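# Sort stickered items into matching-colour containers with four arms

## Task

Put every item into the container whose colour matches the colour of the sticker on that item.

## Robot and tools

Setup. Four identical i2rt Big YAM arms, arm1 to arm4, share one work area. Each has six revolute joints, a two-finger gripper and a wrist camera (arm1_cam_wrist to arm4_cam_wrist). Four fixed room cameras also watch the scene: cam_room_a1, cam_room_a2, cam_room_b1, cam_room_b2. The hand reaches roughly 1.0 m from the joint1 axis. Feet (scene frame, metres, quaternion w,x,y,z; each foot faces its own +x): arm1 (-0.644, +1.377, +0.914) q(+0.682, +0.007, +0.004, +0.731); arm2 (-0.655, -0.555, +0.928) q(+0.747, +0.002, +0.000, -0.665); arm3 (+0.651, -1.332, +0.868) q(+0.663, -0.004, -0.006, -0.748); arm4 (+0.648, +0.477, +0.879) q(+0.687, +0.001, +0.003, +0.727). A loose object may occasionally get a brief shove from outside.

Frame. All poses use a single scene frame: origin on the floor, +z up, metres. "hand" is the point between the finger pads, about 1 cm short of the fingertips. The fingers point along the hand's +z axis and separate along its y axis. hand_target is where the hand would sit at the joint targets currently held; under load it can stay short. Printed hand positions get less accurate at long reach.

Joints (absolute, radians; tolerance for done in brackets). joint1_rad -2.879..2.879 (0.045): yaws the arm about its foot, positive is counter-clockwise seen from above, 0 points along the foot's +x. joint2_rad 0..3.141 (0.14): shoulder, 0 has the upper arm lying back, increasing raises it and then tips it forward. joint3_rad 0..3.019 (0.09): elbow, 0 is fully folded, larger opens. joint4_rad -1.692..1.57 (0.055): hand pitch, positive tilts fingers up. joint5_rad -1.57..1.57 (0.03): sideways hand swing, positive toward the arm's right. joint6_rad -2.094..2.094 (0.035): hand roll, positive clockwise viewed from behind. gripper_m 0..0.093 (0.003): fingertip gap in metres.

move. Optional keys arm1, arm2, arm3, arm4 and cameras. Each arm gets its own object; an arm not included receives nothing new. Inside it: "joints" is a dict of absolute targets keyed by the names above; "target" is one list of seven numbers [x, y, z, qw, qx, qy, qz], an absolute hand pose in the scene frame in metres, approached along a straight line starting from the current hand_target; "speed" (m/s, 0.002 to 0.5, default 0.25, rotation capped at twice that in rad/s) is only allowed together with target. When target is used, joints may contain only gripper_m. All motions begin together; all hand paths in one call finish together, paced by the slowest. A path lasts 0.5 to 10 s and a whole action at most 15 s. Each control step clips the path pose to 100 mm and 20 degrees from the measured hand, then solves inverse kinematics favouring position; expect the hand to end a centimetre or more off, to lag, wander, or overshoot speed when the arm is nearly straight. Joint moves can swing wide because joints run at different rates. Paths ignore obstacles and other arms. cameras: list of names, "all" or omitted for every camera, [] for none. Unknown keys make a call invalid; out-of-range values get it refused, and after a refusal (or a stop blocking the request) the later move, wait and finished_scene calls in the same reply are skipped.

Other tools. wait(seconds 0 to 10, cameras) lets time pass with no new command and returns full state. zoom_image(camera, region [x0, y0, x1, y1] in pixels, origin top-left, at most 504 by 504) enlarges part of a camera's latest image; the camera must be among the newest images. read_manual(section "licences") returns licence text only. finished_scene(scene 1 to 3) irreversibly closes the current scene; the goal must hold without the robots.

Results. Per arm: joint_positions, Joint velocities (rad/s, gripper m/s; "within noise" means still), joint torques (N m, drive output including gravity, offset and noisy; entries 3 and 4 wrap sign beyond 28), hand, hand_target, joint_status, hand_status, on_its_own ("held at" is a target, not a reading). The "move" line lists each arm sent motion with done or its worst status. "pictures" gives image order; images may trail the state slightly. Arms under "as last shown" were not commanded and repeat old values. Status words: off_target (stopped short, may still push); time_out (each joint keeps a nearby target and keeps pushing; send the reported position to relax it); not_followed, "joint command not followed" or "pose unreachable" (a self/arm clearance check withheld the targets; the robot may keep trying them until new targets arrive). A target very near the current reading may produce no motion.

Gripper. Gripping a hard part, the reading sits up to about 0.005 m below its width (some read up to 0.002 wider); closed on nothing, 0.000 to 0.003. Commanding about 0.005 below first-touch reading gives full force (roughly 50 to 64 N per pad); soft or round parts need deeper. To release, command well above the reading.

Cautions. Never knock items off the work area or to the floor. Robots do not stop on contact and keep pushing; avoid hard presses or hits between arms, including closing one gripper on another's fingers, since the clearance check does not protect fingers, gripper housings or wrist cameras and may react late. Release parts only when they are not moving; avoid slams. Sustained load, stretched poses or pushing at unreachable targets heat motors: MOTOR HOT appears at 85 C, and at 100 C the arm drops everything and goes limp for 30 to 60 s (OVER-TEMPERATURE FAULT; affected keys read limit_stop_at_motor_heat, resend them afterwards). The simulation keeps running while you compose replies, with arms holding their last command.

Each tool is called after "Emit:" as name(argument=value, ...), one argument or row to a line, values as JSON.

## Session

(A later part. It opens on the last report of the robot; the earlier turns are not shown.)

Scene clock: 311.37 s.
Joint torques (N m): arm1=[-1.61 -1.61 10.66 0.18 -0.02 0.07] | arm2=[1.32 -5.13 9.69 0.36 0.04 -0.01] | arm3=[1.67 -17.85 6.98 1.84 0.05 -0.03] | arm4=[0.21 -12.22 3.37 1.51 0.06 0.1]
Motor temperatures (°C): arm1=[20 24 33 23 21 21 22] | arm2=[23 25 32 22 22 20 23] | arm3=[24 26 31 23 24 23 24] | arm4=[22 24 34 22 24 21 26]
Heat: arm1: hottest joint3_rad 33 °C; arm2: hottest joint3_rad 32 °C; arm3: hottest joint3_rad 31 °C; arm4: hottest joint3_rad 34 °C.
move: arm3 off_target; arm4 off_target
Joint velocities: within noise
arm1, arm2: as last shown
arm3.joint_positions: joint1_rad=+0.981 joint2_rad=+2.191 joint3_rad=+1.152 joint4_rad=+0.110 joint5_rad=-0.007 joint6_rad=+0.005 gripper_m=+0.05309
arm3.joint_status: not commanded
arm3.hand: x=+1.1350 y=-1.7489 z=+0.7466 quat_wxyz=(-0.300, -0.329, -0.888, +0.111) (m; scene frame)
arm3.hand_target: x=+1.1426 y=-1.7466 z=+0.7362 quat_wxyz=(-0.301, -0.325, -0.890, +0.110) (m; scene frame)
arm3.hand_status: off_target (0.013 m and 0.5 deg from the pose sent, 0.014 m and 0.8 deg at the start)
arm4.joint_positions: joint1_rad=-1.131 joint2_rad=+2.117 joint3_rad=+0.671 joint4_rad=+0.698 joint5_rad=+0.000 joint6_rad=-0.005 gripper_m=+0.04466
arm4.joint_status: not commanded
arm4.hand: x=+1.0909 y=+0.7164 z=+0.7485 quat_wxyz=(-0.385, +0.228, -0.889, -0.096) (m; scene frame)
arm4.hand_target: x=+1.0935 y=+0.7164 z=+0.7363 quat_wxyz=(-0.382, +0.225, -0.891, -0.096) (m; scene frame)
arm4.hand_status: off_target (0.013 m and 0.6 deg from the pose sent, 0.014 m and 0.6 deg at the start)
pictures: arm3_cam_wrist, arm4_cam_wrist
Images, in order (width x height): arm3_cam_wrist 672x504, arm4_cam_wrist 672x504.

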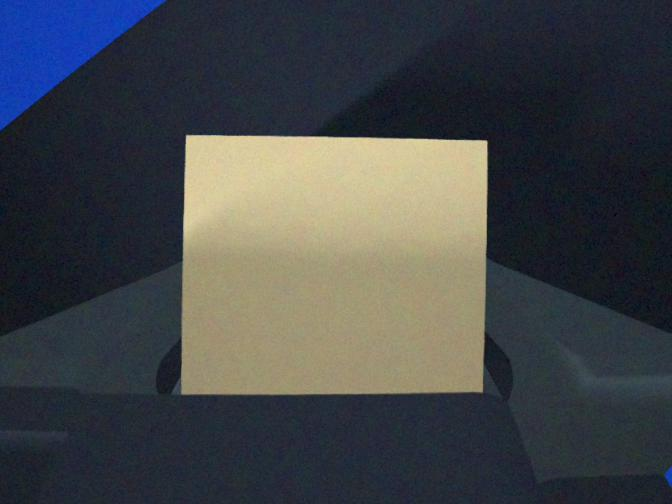

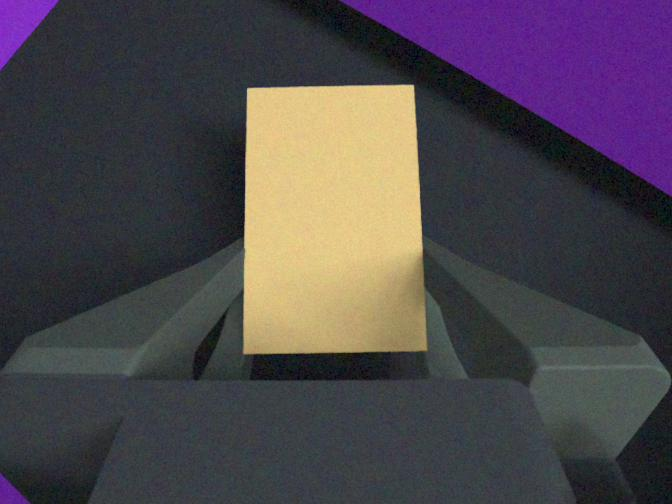

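Contact on both. Ease and open.

Emit:
move(
  arm3={"target": [1.143, -1.747, 0.742, 0.3011, 0.3255, 0.8895, -0.1102], "speed": 0.02},
  arm4={"target": [1.094, 0.7166, 0.742, 0.3820, -0.2246, 0.8913, 0.0963], "speed": 0.02},
  cameras=[],
)

Emit:
move(
  arm3={"joints": {"gripper_m": 0.058}},
  arm4={"joints": {"gripper_m": 0.052}},
  cameras=["arm3_cam_wrist", "arm4_cam_wrist"],
)

Emit:
move(
  arm3={"joints": {"gripper_m": 0.078}},
  arm4={"joints": {"gripper_m": 0.072}},
  cameras=["arm3_cam_wrist", "arm4_cam_wrist"],
)

Scene clock: 319.37 s.
Joint torques (N m): arm1=[-2.37 -2.14 10.63 0.06 -0.05 0.09] | arm2=[1.32 -5.07 9.66 0.36 0.03 0] | arm3=[1.79 -19.08 6.86 1.36 0.05 -0.03] | arm4=[0.03 -14.21 3.15 1.07 0.04 0.11]
Motor temperatures (°C): arm1=[20 24 33 23 21 21 22] | arm2=[23 25 33 22 22 20 23] | arm3=[24 26 30 23 24 23 24] | arm4=[22 24 33 22 24 21 26]
Heat: arm1: hottest joint3_rad 33 °C; arm2: hottest joint3_rad 33 °C; arm3: hottest joint3_rad 30 °C; arm4: hottest joint3_rad 33 °C.
move: arm3 done; arm4 done
Joint velocities: within noise
arm1, arm2: as last shown
arm3.joint_positions: joint1_rad=+0.981 joint2_rad=+2.191 joint3_rad=+1.152 joint4_rad=+0.110 joint5_rad=-0.007 joint6_rad=+0.005 gripper_m=+0.05309
arm3.joint_status: not commanded
arm3.hand: x=+1.1350 y=-1.7489 z=+0.7466 quat_wxyz=(-0.300, -0.329, -0.888, +0.111) (m; scene frame)
arm3.hand_target: x=+1.1429 y=-1.7468 z=+0.7421 quat_wxyz=(-0.301, -0.325, -0.890, +0.110) (m; scene frame)
arm3.hand_status: done (0.009 m and 0.5 deg from the pose sent, 0.010 m and 0.5 deg at the start)
arm4.joint_positions: joint1_rad=-1.131 joint2_rad=+2.117 joint3_rad=+0.671 joint4_rad=+0.698 joint5_rad=+0.000 joint6_rad=-0.005 gripper_m=+0.04466
arm4.joint_status: not commanded
arm4.hand: x=+1.0909 y=+0.7164 z=+0.7485 quat_wxyz=(-0.385, +0.228, -0.889, -0.096) (m; scene frame)
arm4.hand_target: x=+1.0938 y=+0.7165 z=+0.7421 quat_wxyz=(-0.382, +0.225, -0.891, -0.096) (m; scene frame)
arm4.hand_status: done (0.007 m and 0.6 deg from the pose sent, 0.007 m and 0.6 deg at the start)
pictures: none
No camera images: "cameras" was empty.

Scene clock: 319.77 s.
Joint torques (N m): arm1=[-2.37 -1.67 10.63 0.06 -0.03 0.02] | arm2=[1.44 -5.07 9.63 0.35 0.04 0] | arm3=[1.85 -19.19 6.87 1.36 0.05 -0.04] | arm4=[0.32 -14.1 3.19 1.07 0.04 0.09]
Motor temperatures (°C): arm1=[20 24 33 23 21 21 22] | arm2=[23 25 33 22 22 20 23] | arm3=[24 26 30 23 24 23 24] | arm4=[22 24 33 22 24 21 26]
Heat: arm1: hottest joint3_rad 33 °C; arm2: hottest joint3_rad 33 °C; arm3: hottest joint3_rad 30 °C; arm4: hottest joint3_rad 33 °C.
move: arm3 done; arm4 done
Joint velocities: within noise
arm1, arm2: as last shown
arm3.joint_positions: joint1_rad=+0.981 joint2_rad=+2.191 joint3_rad=+1.152 joint4_rad=+0.110 joint5_rad=-0.007 joint6_rad=+0.005 gripper_m=+0.05797
arm3.joint_status: all done
arm3.hand: x=+1.1350 y=-1.7489 z=+0.7466 quat_wxyz=(-0.300, -0.329, -0.888, +0.111) (m; scene frame)
arm3.hand_target: x=+1.1429 y=-1.7468 z=+0.7421 quat_wxyz=(-0.301, -0.325, -0.890, +0.110) (m; scene frame)
arm3.hand_status: not commanded
arm4.joint_positions: joint1_rad=-1.131 joint2_rad=+2.117 joint3_rad=+0.671 joint4_rad=+0.698 joint5_rad=+0.000 joint6_rad=-0.005 gripper_m=+0.05191
arm4.joint_status: all done
arm4.hand: x=+1.0911 y=+0.7165 z=+0.7486 quat_wxyz=(-0.386, +0.228, -0.889, -0.096) (m; scene frame)
arm4.hand_target: x=+1.0939 y=+0.7166 z=+0.7421 quat_wxyz=(-0.382, +0.225, -0.891, -0.096) (m; scene frame)
arm4.hand_status: not commanded
pictures: arm3_cam_wrist, arm4_cam_wrist
Images, in order (width x height): arm3_cam_wrist 672x504, arm4_cam_wrist 672x504.

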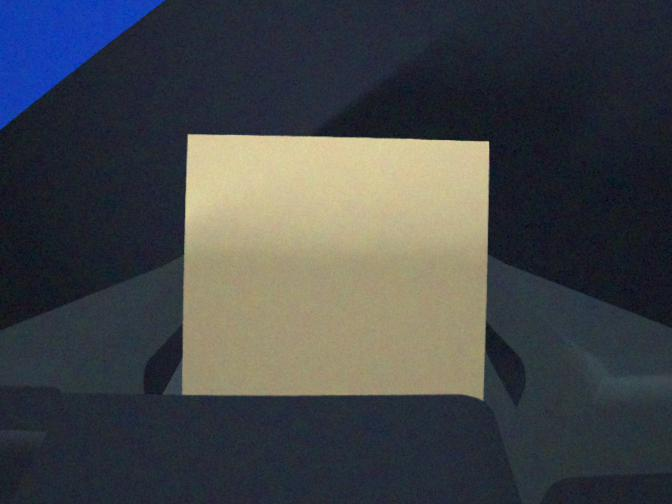

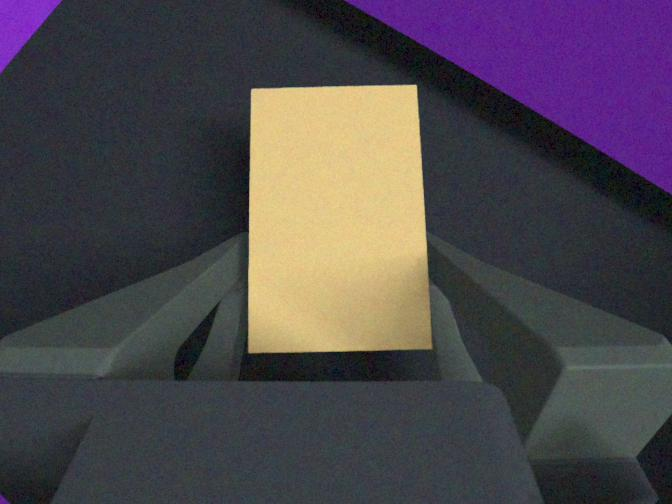

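Scene clock: 320.23 s.
Joint torques (N m): arm1=[-1.9 -1.9 10.55 0.12 -0.05 0.08] | arm2=[1.38 -5.19 9.68 0.38 0.03 -0.01] | arm3=[1.79 -19.14 6.83 1.36 0.05 -0.02] | arm4=[0.62 -14.1 3.07 1.07 0.03 0.09]
Motor temperatures (°C): arm1=[20 24 33 23 21 21 22] | arm2=[23 25 33 22 22 20 23] | arm3=[24 26 30 23 24 23 24] | arm4=[22 24 33 22 24 21 26]
Heat: arm1: hottest joint3_rad 33 °C; arm2: hottest joint3_rad 33 °C; arm3: hottest joint3_rad 30 °C; arm4: hottest joint3_rad 33 °C.
move: arm3 done; arm4 done
Joint velocities: within noise
arm1, arm2: as last shown
arm3.joint_positions: joint1_rad=+0.981 joint2_rad=+2.191 joint3_rad=+1.152 joint4_rad=+0.110 joint5_rad=-0.007 joint6_rad=+0.005 gripper_m=+0.07793
arm3.joint_status: all done
arm3.hand: x=+1.1350 y=-1.7489 z=+0.7466 quat_wxyz=(-0.300, -0.329, -0.888, +0.111) (m; scene frame)
arm3.hand_target: x=+1.1429 y=-1.7468 z=+0.7421 quat_wxyz=(-0.301, -0.325, -0.890, +0.110) (m; scene frame)
arm3.hand_status: not commanded
arm4.joint_positions: joint1_rad=-1.131 joint2_rad=+2.117 joint3_rad=+0.671 joint4_rad=+0.698 joint5_rad=+0.000 joint6_rad=-0.005 gripper_m=+0.07189
arm4.joint_status: all done
arm4.hand: x=+1.0911 y=+0.7165 z=+0.7486 quat_wxyz=(-0.386, +0.228, -0.889, -0.096) (m; scene frame)
arm4.hand_target: x=+1.0939 y=+0.7166 z=+0.7421 quat_wxyz=(-0.382, +0.225, -0.891, -0.096) (m; scene frame)
arm4.hand_status: not commanded
pictures: arm3_cam_wrist, arm4_cam_wrist
Images, in order (width x height): arm3_cam_wrist 672x504, arm4_cam_wrist 672x504.

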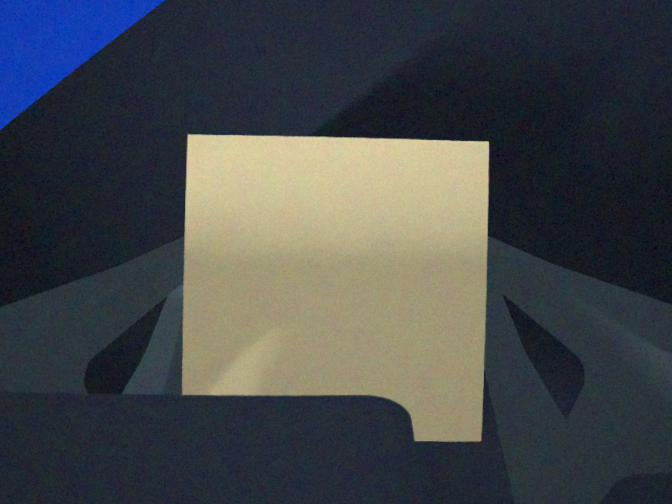

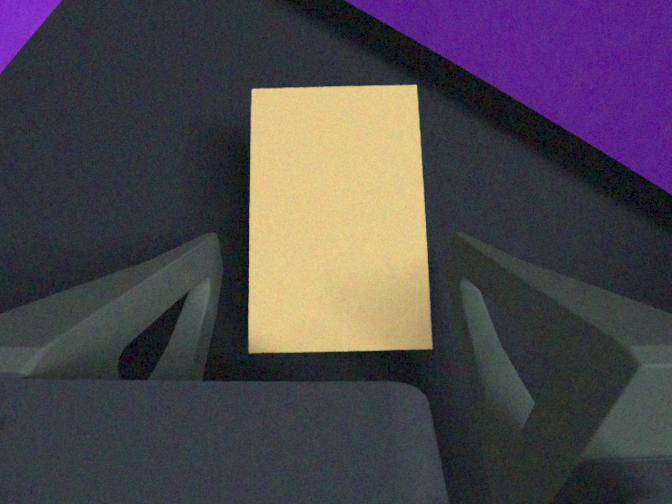

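Emit:
move(
  arm3={"target": [1.135, -1.749, 0.87, 0.3011, 0.3255, 0.8895, -0.1102], "speed": 0.12},
  arm4={"target": [1.088, 0.7155, 0.87, 0.3820, -0.2246, 0.8913, 0.0963], "speed": 0.12},
  cameras=["arm3_cam_wrist", "arm4_cam_wrist"],
)

Emit:
move(
  arm3={"target": [0.95, -1.59, 1.1, 0.3011, 0.3255, 0.8895, -0.1102], "speed": 0.25},
  arm4={"target": [0.96, 0.645, 1.1, 0.3820, -0.2246, 0.8913, 0.0963], "speed": 0.25},
  cameras=["arm3_cam_wrist", "arm4_cam_wrist", "cam_room_a1", "cam_room_a2"],
)

Scene clock: 326.60 s.
Joint torques (N m): arm1=[-2.9 -1.55 10.93 0.2 0 0.09] | arm2=[1.38 -5.01 9.69 0.39 0.04 -0.01] | arm3=[0.85 -20.01 7.49 0.92 -0.08 -0.11] | arm4=[1.08 -13.57 4.86 0.7 0.17 0.16]
Motor temperatures (°C): arm1=[20 24 33 23 21 21 22] | arm2=[23 25 33 22 22 20 23] | arm3=[24 26 30 23 24 23 24] | arm4=[22 24 32 22 24 21 26]
Heat: arm1: hottest joint3_rad 33 °C; arm2: hottest joint3_rad 33 °C; arm3: hottest joint3_rad 30 °C; arm4: hottest joint3_rad 32 °C.
move: arm3 done; arm4 done
Joint velocities: within noise
arm1.joint_positions: joint1_rad=-2.245 joint2_rad=+0.981 joint3_rad=+1.017 joint4_rad=-1.577 joint5_rad=-0.005 joint6_rad=-0.001 gripper_m=+0.08994
arm1.joint_status: not commanded
arm1.hand: x=-0.4286 y=+1.2310 z=+1.1616 quat_wxyz=(-0.007, -0.298, -0.955, +0.003) (m; scene frame)
arm1.hand_target: x=-0.4300 y=+1.2300 z=+1.1601 quat_wxyz=(+0.000, -0.301, -0.953, +0.000) (m; scene frame)
arm1.hand_status: not commanded
arm2.joint_positions: joint1_rad=+0.850 joint2_rad=+0.986 joint3_rad=+0.989 joint4_rad=-1.541 joint5_rad=+0.002 joint6_rad=-0.107 gripper_m=+0.08990
arm2.joint_status: not commanded
arm2.hand: x=-0.4423 y=-0.7041 z=+1.1675 quat_wxyz=(-0.016, -0.246, -0.969, +0.005) (m; scene frame)
arm2.hand_target: x=-0.4451 y=-0.7000 z=+1.1602 quat_wxyz=(+0.000, -0.238, -0.971, +0.000) (m; scene frame)
arm2.hand_status: not commanded
arm3.joint_positions: joint1_rad=+0.981 joint2_rad=+1.939 joint3_rad=+1.152 joint4_rad=-0.144 joint5_rad=-0.013 joint6_rad=+0.003 gripper_m=+0.07793
arm3.joint_status: not commanded
arm3.hand: x=+1.1355 y=-1.7466 z=+0.8651 quat_wxyz=(-0.300, -0.328, -0.889, +0.109) (m; scene frame)
arm3.hand_target: x=+1.1350 y=-1.7489 z=+0.8699 quat_wxyz=(-0.301, -0.326, -0.890, +0.110) (m; scene frame)
arm3.hand_status: done (0.005 m and 0.3 deg from the pose sent, 0.123 m and 0.5 deg at the start)
arm4.joint_positions: joint1_rad=-1.131 joint2_rad=+1.704 joint3_rad=+0.631 joint4_rad=+0.326 joint5_rad=+0.000 joint6_rad=-0.005 gripper_m=+0.07189
arm4.joint_status: not commanded
arm4.hand: x=+1.0900 y=+0.7161 z=+0.8706 quat_wxyz=(-0.386, +0.228, -0.889, -0.096) (m; scene frame)
arm4.hand_target: x=+1.0880 y=+0.7155 z=+0.8699 quat_wxyz=(-0.382, +0.225, -0.891, -0.096) (m; scene frame)
arm4.hand_status: done (0.002 m and 0.7 deg from the pose sent, 0.121 m and 0.6 deg at the start)
pictures: arm3_cam_wrist, arm4_cam_wrist
Images, in order (width x height): arm3_cam_wrist 672x504, arm4_cam_wrist 672x504.

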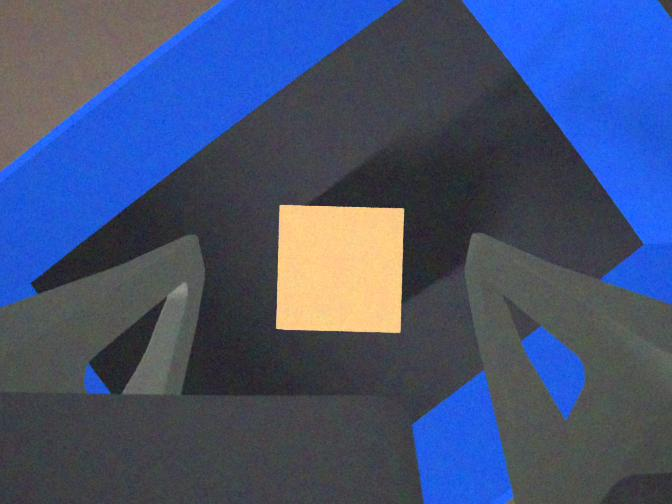

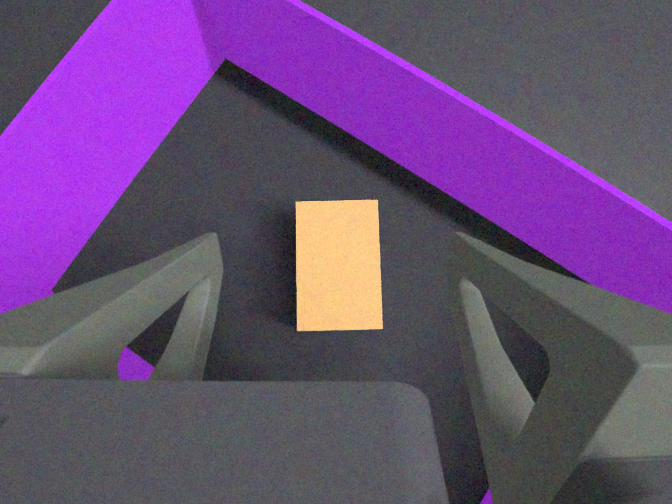

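Scene clock: 328.67 s.
Joint torques (N m): arm1=[-2.32 -2.08 10.86 0.23 -0.06 0.04] | arm2=[1.44 -5.07 9.68 0.35 0.03 0] | arm3=[0.15 -5.42 9.61 0.95 -0.09 -0.11] | arm4=[0.21 -3.08 12.75 0.61 0.05 0.11]
Motor temperatures (°C): arm1=[20 24 33 23 21 21 22] | arm2=[23 25 33 22 22 20 23] | arm3=[24 26 30 23 24 23 24] | arm4=[22 24 32 22 24 21 26]
Heat: arm1: hottest joint3_rad 33 °C; arm2: hottest joint3_rad 33 °C; arm3: hottest joint3_rad 30 °C; arm4: hottest joint3_rad 32 °C.
move: arm3 done; arm4 off_target
Joint velocities: within noise
arm1, arm2: as last shown
arm3.joint_positions: joint1_rad=+0.980 joint2_rad=+0.986 joint3_rad=+0.840 joint4_rad=-0.763 joint5_rad=-0.020 joint6_rad=-0.006 gripper_m=+0.07793
arm3.joint_status: not commanded
arm3.hand: x=+0.9545 y=-1.5862 z=+1.1061 quat_wxyz=(-0.311, -0.321, -0.888, +0.111) (m; scene frame)
arm3.hand_target: x=+0.9500 y=-1.5899 z=+1.1001 quat_wxyz=(-0.301, -0.326, -0.889, +0.110) (m; scene frame)
arm3.hand_status: done (0.008 m and 1.2 deg from the pose sent, 0.338 m and 0.3 deg at the start)
arm4.joint_positions: joint1_rad=-1.131 joint2_rad=+0.759 joint3_rad=+0.581 joint4_rad=-0.613 joint5_rad=+0.000 joint6_rad=-0.005 gripper_m=+0.07189
arm4.joint_status: not commanded
arm4.hand: x=+0.9504 y=+0.6407 z=+1.0749 quat_wxyz=(-0.366, +0.230, -0.897, -0.091) (m; scene frame)
arm4.hand_target: x=+0.9592 y=+0.6446 z=+1.0998 quat_wxyz=(-0.382, +0.225, -0.891, -0.096) (m; scene frame)
arm4.hand_status: off_target (0.027 m and 2.1 deg from the pose sent, 0.273 m and 0.7 deg at the start)
pictures: arm3_cam_wrist, arm4_cam_wrist, cam_room_a1, cam_room_a2
Images, in order (width x height): arm3_cam_wrist 672x504, arm4_cam_wrist 672x504, cam_room_a1 672x504, cam_room_a2 672x504.

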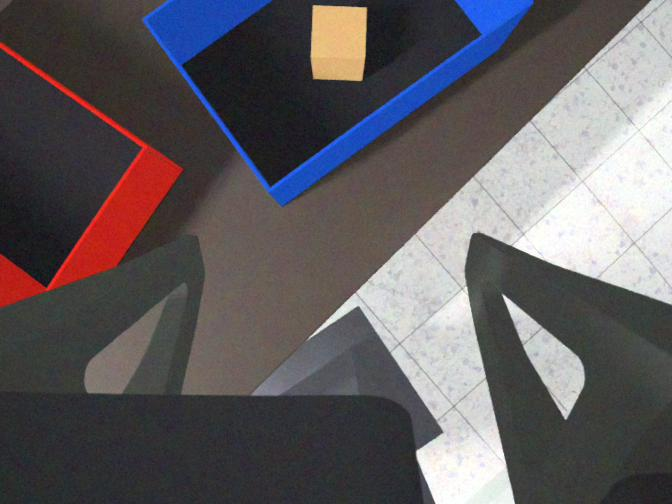

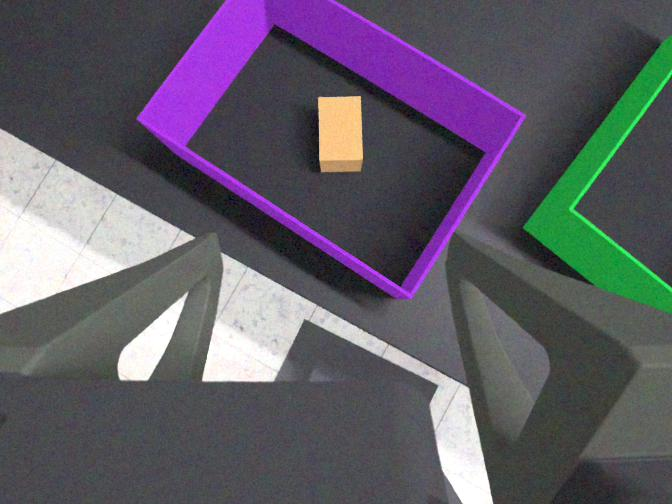

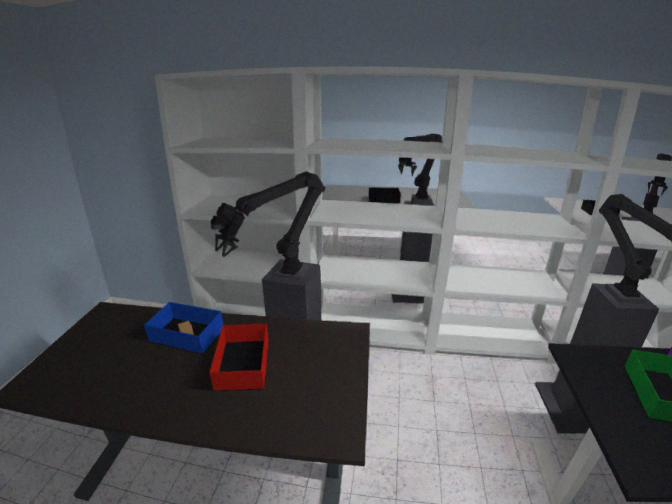

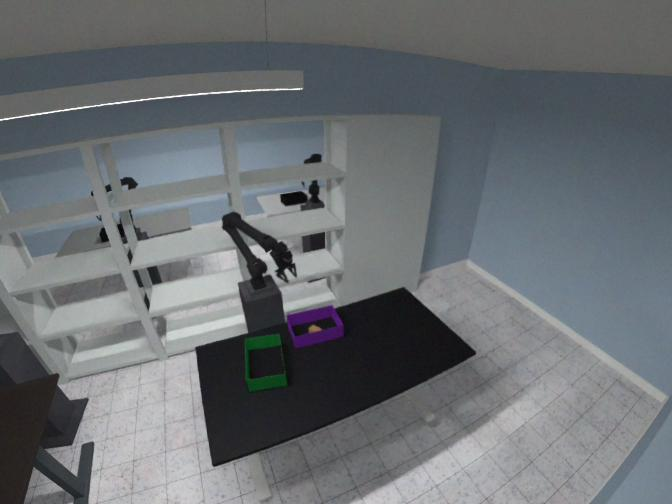

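Both items are in their boxes.

Emit:
finished_scene(
  scene=3,
)

The scene is finished: the task was done.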